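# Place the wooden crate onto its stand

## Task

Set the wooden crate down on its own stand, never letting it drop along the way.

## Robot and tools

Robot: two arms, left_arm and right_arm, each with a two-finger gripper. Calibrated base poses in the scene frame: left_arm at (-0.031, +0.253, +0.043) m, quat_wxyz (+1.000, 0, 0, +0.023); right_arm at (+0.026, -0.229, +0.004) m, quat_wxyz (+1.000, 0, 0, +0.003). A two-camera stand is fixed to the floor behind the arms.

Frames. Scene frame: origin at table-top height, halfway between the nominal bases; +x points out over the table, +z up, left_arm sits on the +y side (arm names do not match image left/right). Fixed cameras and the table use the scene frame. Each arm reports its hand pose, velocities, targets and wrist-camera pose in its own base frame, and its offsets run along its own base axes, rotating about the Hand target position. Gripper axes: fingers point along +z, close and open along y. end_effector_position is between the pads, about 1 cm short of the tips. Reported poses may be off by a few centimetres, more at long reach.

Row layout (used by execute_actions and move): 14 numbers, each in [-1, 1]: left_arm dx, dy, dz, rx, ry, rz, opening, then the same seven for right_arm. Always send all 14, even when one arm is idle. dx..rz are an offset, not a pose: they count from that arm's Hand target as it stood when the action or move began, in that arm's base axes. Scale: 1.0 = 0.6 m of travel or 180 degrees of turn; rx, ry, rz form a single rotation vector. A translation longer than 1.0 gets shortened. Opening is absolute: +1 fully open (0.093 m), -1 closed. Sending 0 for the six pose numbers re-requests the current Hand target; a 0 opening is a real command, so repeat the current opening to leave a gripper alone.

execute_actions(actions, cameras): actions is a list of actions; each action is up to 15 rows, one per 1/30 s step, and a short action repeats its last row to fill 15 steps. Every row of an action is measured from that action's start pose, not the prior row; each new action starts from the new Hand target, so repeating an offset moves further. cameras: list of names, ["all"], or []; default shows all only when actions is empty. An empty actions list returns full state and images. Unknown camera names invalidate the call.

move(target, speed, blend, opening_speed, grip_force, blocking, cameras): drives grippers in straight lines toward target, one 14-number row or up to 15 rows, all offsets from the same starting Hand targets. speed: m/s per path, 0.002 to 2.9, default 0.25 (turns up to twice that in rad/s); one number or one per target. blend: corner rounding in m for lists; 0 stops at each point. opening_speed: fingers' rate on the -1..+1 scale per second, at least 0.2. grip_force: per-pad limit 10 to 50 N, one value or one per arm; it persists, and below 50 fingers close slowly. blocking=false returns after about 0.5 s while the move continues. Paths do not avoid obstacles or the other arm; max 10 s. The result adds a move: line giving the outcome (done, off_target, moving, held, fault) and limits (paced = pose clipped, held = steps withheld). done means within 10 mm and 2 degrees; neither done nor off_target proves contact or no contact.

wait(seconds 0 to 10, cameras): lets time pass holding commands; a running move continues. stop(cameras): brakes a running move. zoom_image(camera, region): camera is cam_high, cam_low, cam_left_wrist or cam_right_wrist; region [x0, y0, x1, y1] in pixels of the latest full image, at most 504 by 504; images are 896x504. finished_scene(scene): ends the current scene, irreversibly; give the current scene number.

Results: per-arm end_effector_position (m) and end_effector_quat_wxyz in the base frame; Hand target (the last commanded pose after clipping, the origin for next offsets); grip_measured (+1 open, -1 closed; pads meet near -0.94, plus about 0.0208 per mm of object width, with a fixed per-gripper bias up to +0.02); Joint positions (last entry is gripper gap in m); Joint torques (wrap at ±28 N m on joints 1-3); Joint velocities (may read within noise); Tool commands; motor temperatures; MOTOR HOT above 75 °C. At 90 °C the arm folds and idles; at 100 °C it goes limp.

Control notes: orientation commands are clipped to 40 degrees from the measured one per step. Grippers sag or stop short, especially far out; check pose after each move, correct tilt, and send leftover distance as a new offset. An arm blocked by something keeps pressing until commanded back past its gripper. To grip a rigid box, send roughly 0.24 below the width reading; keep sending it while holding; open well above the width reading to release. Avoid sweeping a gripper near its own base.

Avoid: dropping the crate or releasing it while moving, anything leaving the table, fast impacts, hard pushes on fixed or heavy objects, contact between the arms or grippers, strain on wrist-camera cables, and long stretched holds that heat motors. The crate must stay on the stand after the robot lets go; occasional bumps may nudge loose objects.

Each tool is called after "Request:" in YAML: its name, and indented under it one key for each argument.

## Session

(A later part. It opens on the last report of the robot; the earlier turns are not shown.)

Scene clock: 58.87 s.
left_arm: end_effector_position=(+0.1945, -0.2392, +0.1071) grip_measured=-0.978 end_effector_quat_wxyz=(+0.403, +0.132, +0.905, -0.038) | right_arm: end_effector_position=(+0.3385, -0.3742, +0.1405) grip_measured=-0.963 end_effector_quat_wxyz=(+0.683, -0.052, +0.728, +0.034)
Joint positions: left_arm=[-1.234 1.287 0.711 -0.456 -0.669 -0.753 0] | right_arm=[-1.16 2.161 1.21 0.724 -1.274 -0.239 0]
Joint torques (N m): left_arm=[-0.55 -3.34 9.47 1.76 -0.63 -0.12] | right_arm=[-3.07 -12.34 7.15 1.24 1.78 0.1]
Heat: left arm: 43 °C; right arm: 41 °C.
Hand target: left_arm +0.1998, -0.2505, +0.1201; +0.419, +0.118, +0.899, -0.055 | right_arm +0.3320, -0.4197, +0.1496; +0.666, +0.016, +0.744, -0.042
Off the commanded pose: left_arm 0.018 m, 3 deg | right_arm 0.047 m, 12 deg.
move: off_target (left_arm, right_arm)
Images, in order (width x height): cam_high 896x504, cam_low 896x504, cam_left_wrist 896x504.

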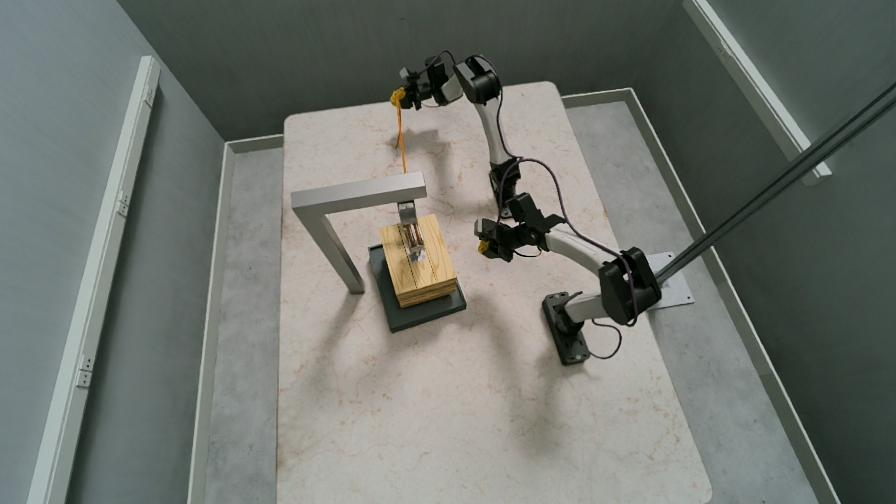

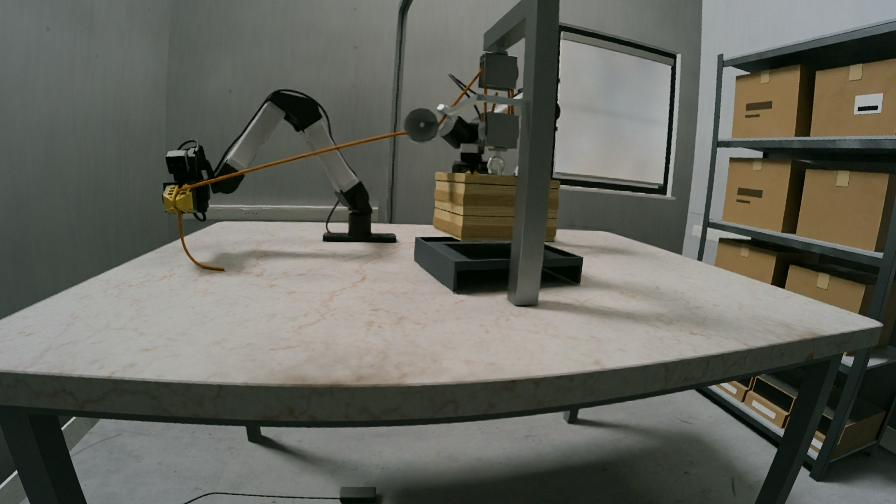

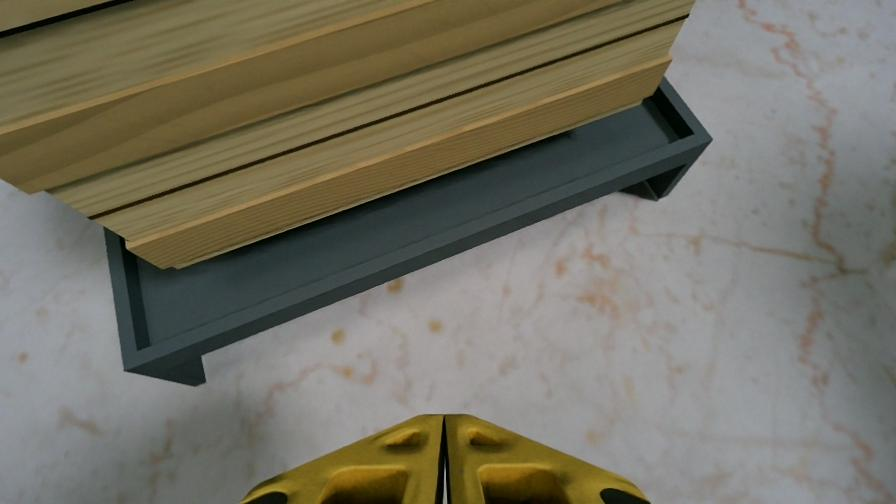

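Request:
move:
  target: [0.115,0.0,-0.01,0,0,0,-1, 0,0,0,0,0,0,-1]
  speed: 0.08
  cameras: ["cam_high","cam_left_wrist"]

Request:
zoom_image:
  camera: "cam_high"
  region: [350, 200, 490, 350]

Scene clock: 62.17 s.
left_arm: end_effector_position=(+0.2601, -0.2398, +0.1011) grip_measured=-0.978 end_effector_quat_wxyz=(+0.404, +0.125, +0.905, -0.038) | right_arm: end_effector_position=(+0.3384, -0.3739, +0.1392) grip_measured=-0.963 end_effector_quat_wxyz=(+0.681, -0.051, +0.729, +0.036)
Joint positions: left_arm=[-0.99 1.402 0.746 -0.239 -0.536 -0.524 0] | right_arm=[-1.16 2.161 1.21 0.713 -1.274 -0.245 0]
Joint torques (N m): left_arm=[0.38 -4.37 9.47 2.02 -0.31 0.01] | right_arm=[-3.07 -12.56 7.31 1.24 1.77 0.1]
Heat: left arm: 42 °C; right arm: 41 °C.
Hand target: left_arm +0.2689, -0.2505, +0.1142; +0.419, +0.118, +0.899, -0.056 | right_arm +0.3320, -0.4197, +0.1496; +0.666, +0.016, +0.744, -0.042
Off the commanded pose: left_arm 0.019 m, 3 deg | right_arm 0.047 m, 12 deg.
move: off_target (left_arm, right_arm)
Images, in order (width x height): cam_high 896x504, cam_left_wrist 896x504.

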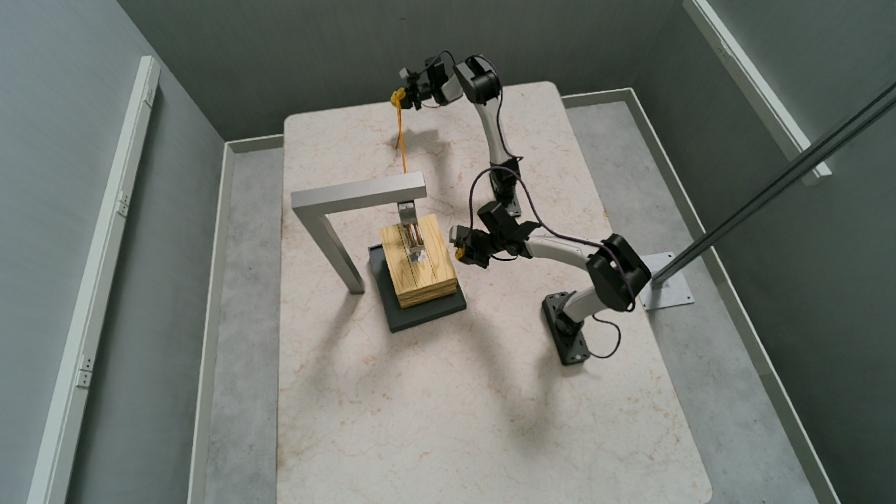

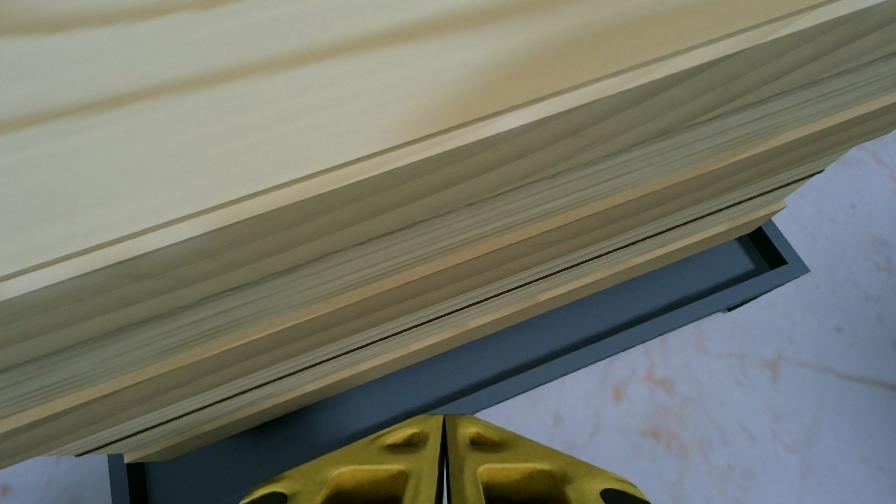

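Scaled by 3.360 from the camera's 896x504 image, which has a finer 1280x720 frame.

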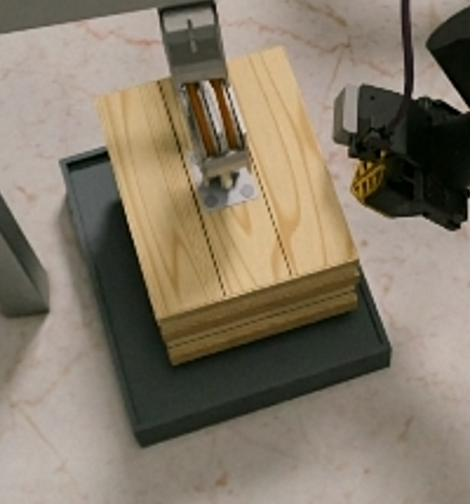

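Request:
move:
  target: [0.055,0.0,0.0,0,0,0,-1, 0,0,0,0,0,0,-1]
  speed: 0.05
  cameras: ["cam_high","cam_left_wrist"]

Request:
zoom_image:
  camera: "cam_high"
  region: [350, 200, 490, 350]

Scene clock: 64.50 s.
left_arm: end_effector_position=(+0.2894, -0.2399, +0.0980) grip_measured=-0.978 end_effector_quat_wxyz=(+0.396, +0.127, +0.909, -0.039) | right_arm: end_effector_position=(+0.3384, -0.3739, +0.1392) grip_measured=-0.963 end_effector_quat_wxyz=(+0.681, -0.051, +0.729, +0.035)
Joint positions: left_arm=[-0.893 1.474 0.797 -0.192 -0.461 -0.443 0] | right_arm=[-1.16 2.161 1.21 0.713 -1.274 -0.246 0]
Joint torques (N m): left_arm=[0.42 -4.93 9.66 2.22 -0.33 0.08] | right_arm=[-3.07 -12.56 7.3 1.25 1.77 0.1]
Heat: left arm: 42 °C; right arm: 40 °C.
Hand target: left_arm +0.3019, -0.2505, +0.1141; +0.419, +0.118, +0.899, -0.055 | right_arm +0.3320, -0.4197, +0.1496; +0.666, +0.016, +0.744, -0.042
Off the commanded pose: left_arm 0.023 m, 4 deg | right_arm 0.047 m, 12 deg.
move: off_target (left_arm, right_arm)
Images, in order (width x height): cam_high 896x504, cam_left_wrist 896x504.

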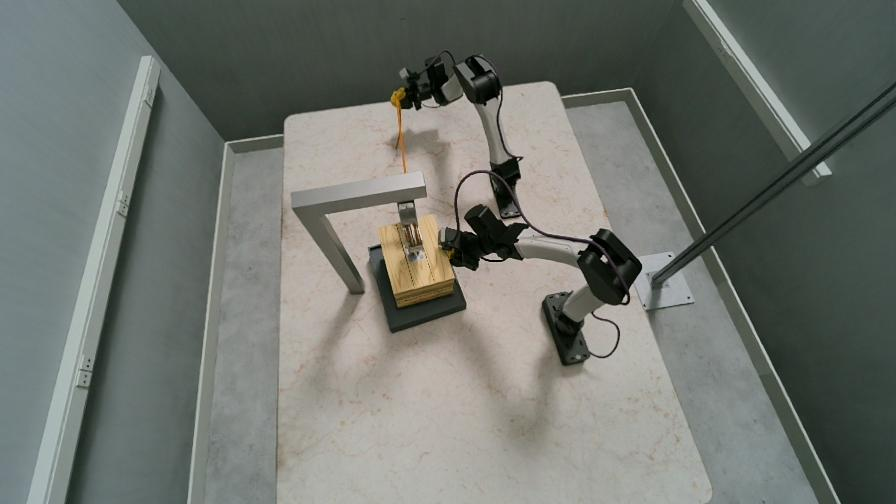

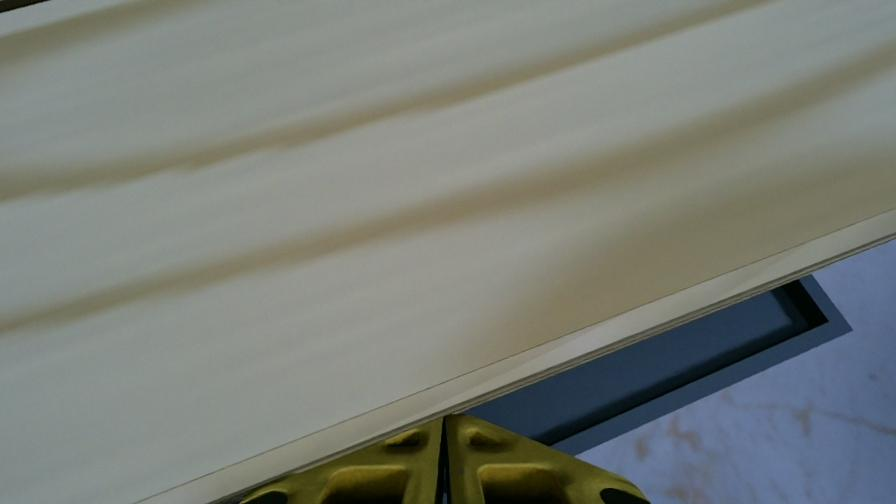

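Scaled by 3.360 from the camera's 896x504 image, which has a finer 1280x720 frame.

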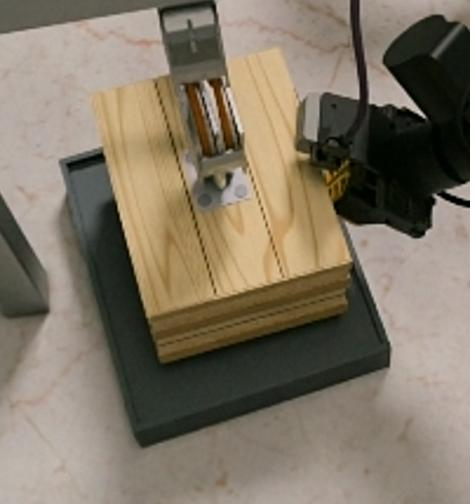

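Request:
move:
  target: [0,0.0,0.0,0,0,0,-1, -0.035,0.25,0,0,0,0,-1]
  speed: 0.06
  cameras: ["cam_high","cam_low","cam_left_wrist"]

Request:
zoom_image:
  camera: "cam_high"
  region: [350, 200, 490, 350]

Request:
zoom_image:
  camera: "cam_low"
  region: [380, 100, 640, 310]

Scene clock: 68.77 s.
left_arm: end_effector_position=(+0.2884, -0.2415, +0.0973) grip_measured=-0.978 end_effector_quat_wxyz=(+0.393, +0.129, +0.909, -0.044) | right_arm: end_effector_position=(+0.3152, -0.2426, +0.1487) grip_measured=-0.963 end_effector_quat_wxyz=(+0.673, -0.037, +0.738, +0.009)
Joint positions: left_arm=[-0.893 1.474 0.797 -0.191 -0.449 -0.443 0] | right_arm=[-1.042 1.726 0.602 0.919 -1.098 -0.219 0]
Joint torques (N m): left_arm=[0.47 -5.05 9.74 2.2 -0.45 0.08] | right_arm=[-1.99 -7.62 4.51 1.7 1.28 0.17]
Motor temperatures (°C): left_arm=[27 41 41 36 26 28 26] | right_arm=[39 39 38 31 40 26 30]
Heat: left arm: 41 °C; right arm: 40 °C.
Hand target: left_arm +0.3019, -0.2505, +0.1142; +0.419, +0.118, +0.899, -0.055 | right_arm +0.3110, -0.2697, +0.1497; +0.666, +0.016, +0.744, -0.042
Off the commanded pose: left_arm 0.023 m, 4 deg | right_arm 0.027 m, 9 deg.
move: off_target (left_arm, right_arm)
Images, in order (width x height): cam_high 896x504, cam_low 896x504, cam_left_wrist 896x504.

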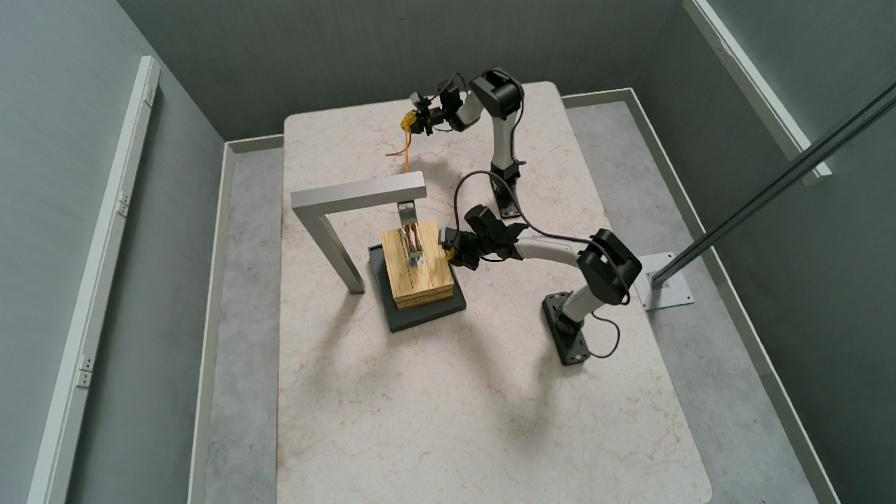

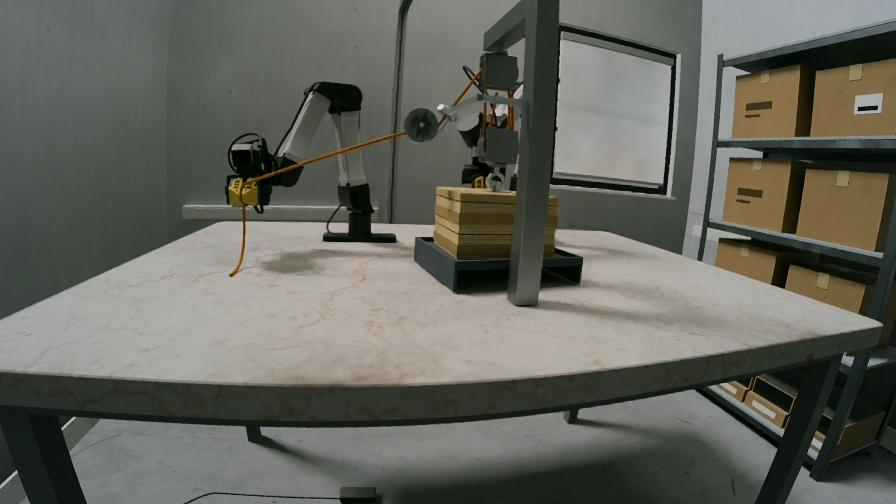

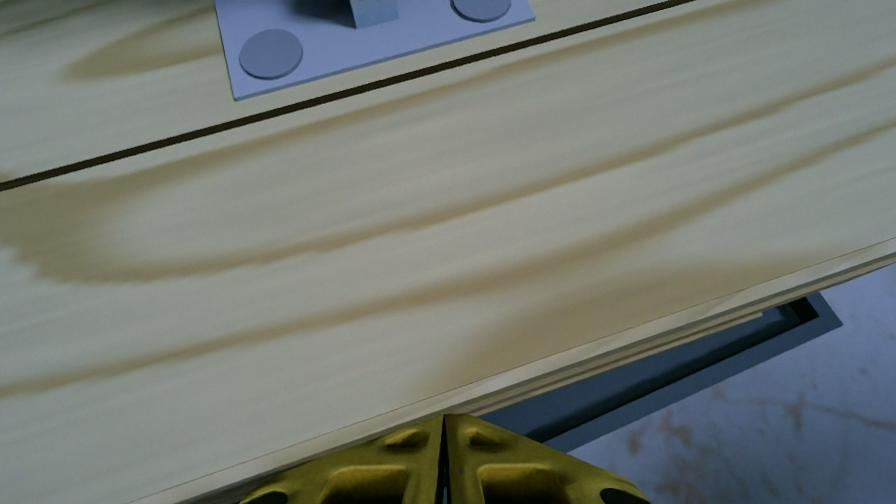

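Scaled by 3.360 from the camera's 896x504 image, which has a finer 1280x720 frame.

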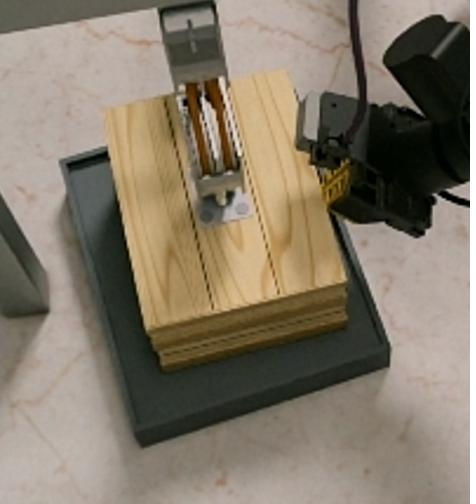

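Scaled by 1.938 from the camera's 896x504 image, which has a finer 1280x720 frame.

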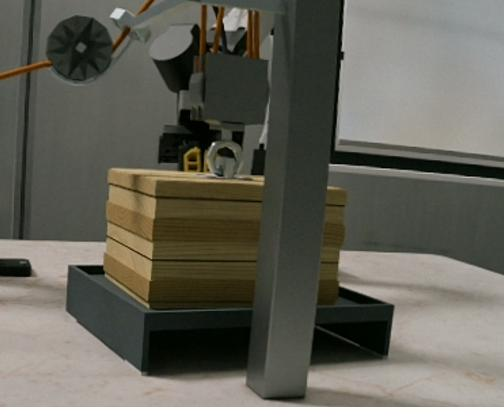

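Request:
move:
  target:
    - [0,0,0,0,0,0,-1, -0.02,0.13,0,0,0,0,-1]
    - [-0.17,0.0,0.03,0,0,0,-1, -0.02,0.13,0,0,0,0,-1]
  speed: [0.07,0.15]
  cameras: ["cam_high","cam_low","cam_left_wrist"]

Request:
zoom_image:
  camera: "cam_high"
  region: [350, 200, 490, 350]

Request:
zoom_image:
  camera: "cam_low"
  region: [380, 100, 640, 310]

Scene clock: 73.57 s.
left_arm: end_effector_position=(+0.1986, -0.2486, +0.1219) grip_measured=-0.978 end_effector_quat_wxyz=(+0.407, +0.128, +0.903, -0.046) | right_arm: end_effector_position=(+0.2993, -0.1925, +0.1408) grip_measured=-0.963 end_effector_quat_wxyz=(+0.658, +0.022, +0.752, -0.029)
Joint positions: left_arm=[-1.231 1.298 0.771 -0.483 -0.668 -0.75 0] | right_arm=[-0.936 1.478 0.333 0.943 -0.851 -0.168 0]
Joint torques (N m): left_arm=[-0.73 -5.56 7.61 1.45 -0.6 -0.1] | right_arm=[0.21 -6.13 4.15 2.1 0.04 0.03]
Heat: left arm: 41 °C; right arm: 39 °C.
Hand target: left_arm +0.1999, -0.2505, +0.1322; +0.419, +0.118, +0.899, -0.055 | right_arm +0.2991, -0.1917, +0.1497; +0.666, +0.016, +0.744, -0.042
Off the commanded pose: left_arm 0.011 m, 2 deg | right_arm 0.009 m, 2 deg.
move: off_target (left_arm)
Images, in order (width x height): cam_high 896x504, cam_low 896x504, cam_left_wrist 896x504.

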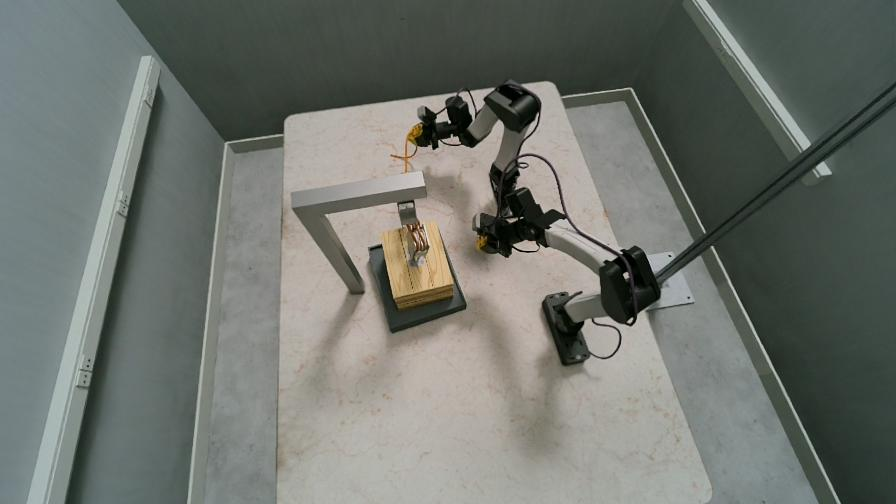

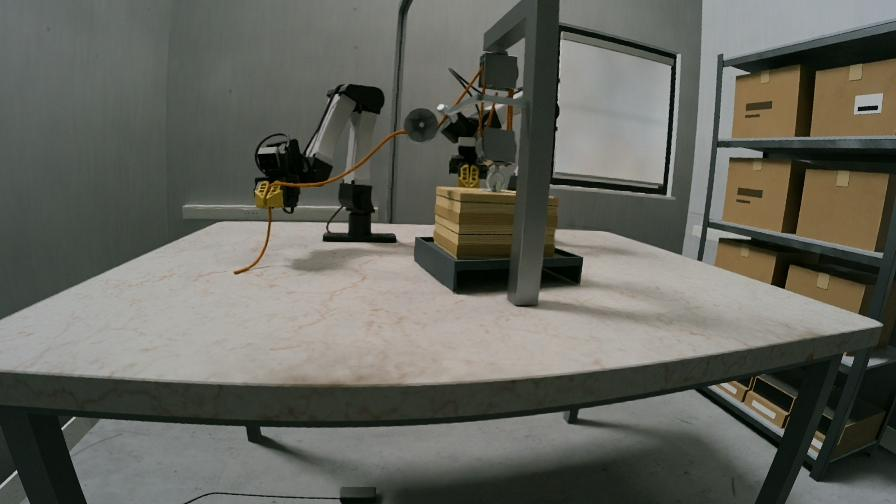

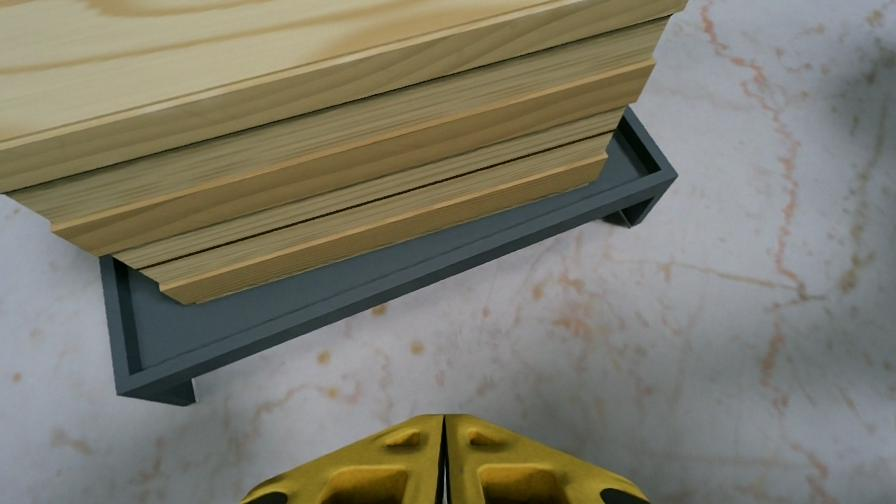

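Scaled by 3.360 from the camera's 896x504 image, which has a finer 1280x720 frame.

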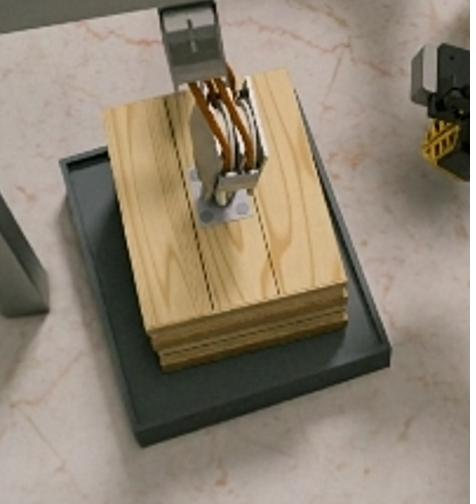

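Scaled by 1.938 from the camera's 896x504 image, which has a finer 1280x720 frame.

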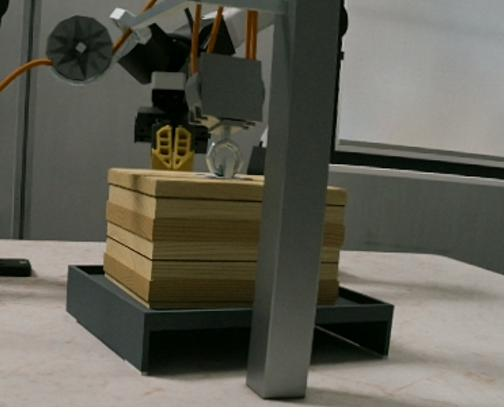

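Request:
move:
  target:
    - [0,0,0,0,0,0,-1, -0.01,0.06,-0.07,0,0,0,-1]
    - [0,0,0,0,0,0,-1, -0.01,0.06,-0.07,0,0,0,0.2]
    - [0,0,0,0,0,0,-1, -0.18,0,-0.04,0,0,0,0.2]
  speed: 0.12
  opening_speed: 0.7
  cameras: ["cam_high","cam_low","cam_left_wrist"]

Scene clock: 97.40 s.
left_arm: end_effector_position=(+0.1986, -0.2484, +0.1218) grip_measured=-0.978 end_effector_quat_wxyz=(+0.407, +0.128, +0.903, -0.046) | right_arm: end_effector_position=(+0.1912, -0.1876, +0.1174) grip_measured=+0.197 end_effector_quat_wxyz=(+0.664, +0.029, +0.746, -0.031)
Joint positions: left_arm=[-1.231 1.298 0.771 -0.484 -0.669 -0.751 0] | right_arm=[-1.43 1.314 0.171 0.665 -1.317 -0.471 0.055]
Joint torques (N m): left_arm=[-0.68 -5.61 7.69 1.51 -0.62 -0.12] | right_arm=[-0.55 -3.97 6.17 1.35 -0.41 -0.13]
Heat: left arm: 45 °C; right arm: 37 °C.
Hand target: left_arm +0.1999, -0.2505, +0.1322; +0.419, +0.118, +0.899, -0.055 | right_arm +0.1911, -0.1917, +0.1257; +0.666, +0.016, +0.744, -0.043
Off the commanded pose: left_arm 0.011 m, 2 deg | right_arm 0.009 m, 2 deg.
move: off_target (left_arm)
Images, in order (width x height): cam_high 896x504, cam_low 896x504, cam_left_wrist 896x504.

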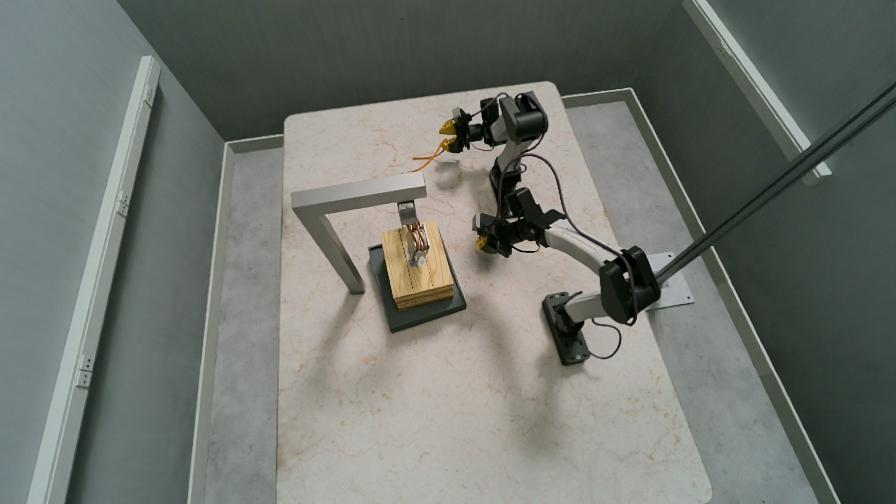

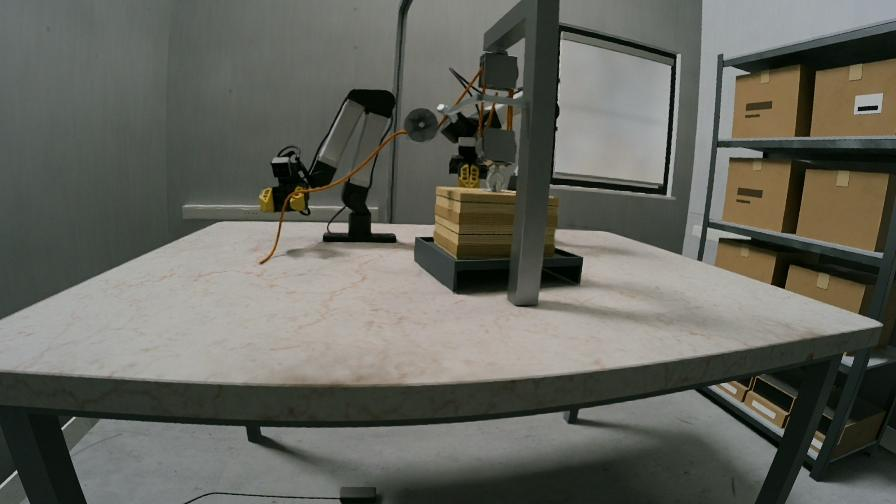

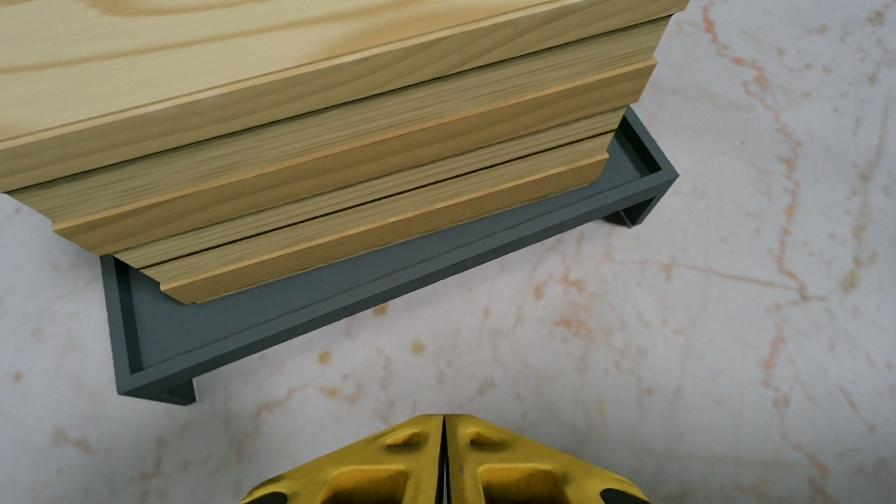

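Request:
finished_scene:
  scene: 2

The scene is finished: the task was done.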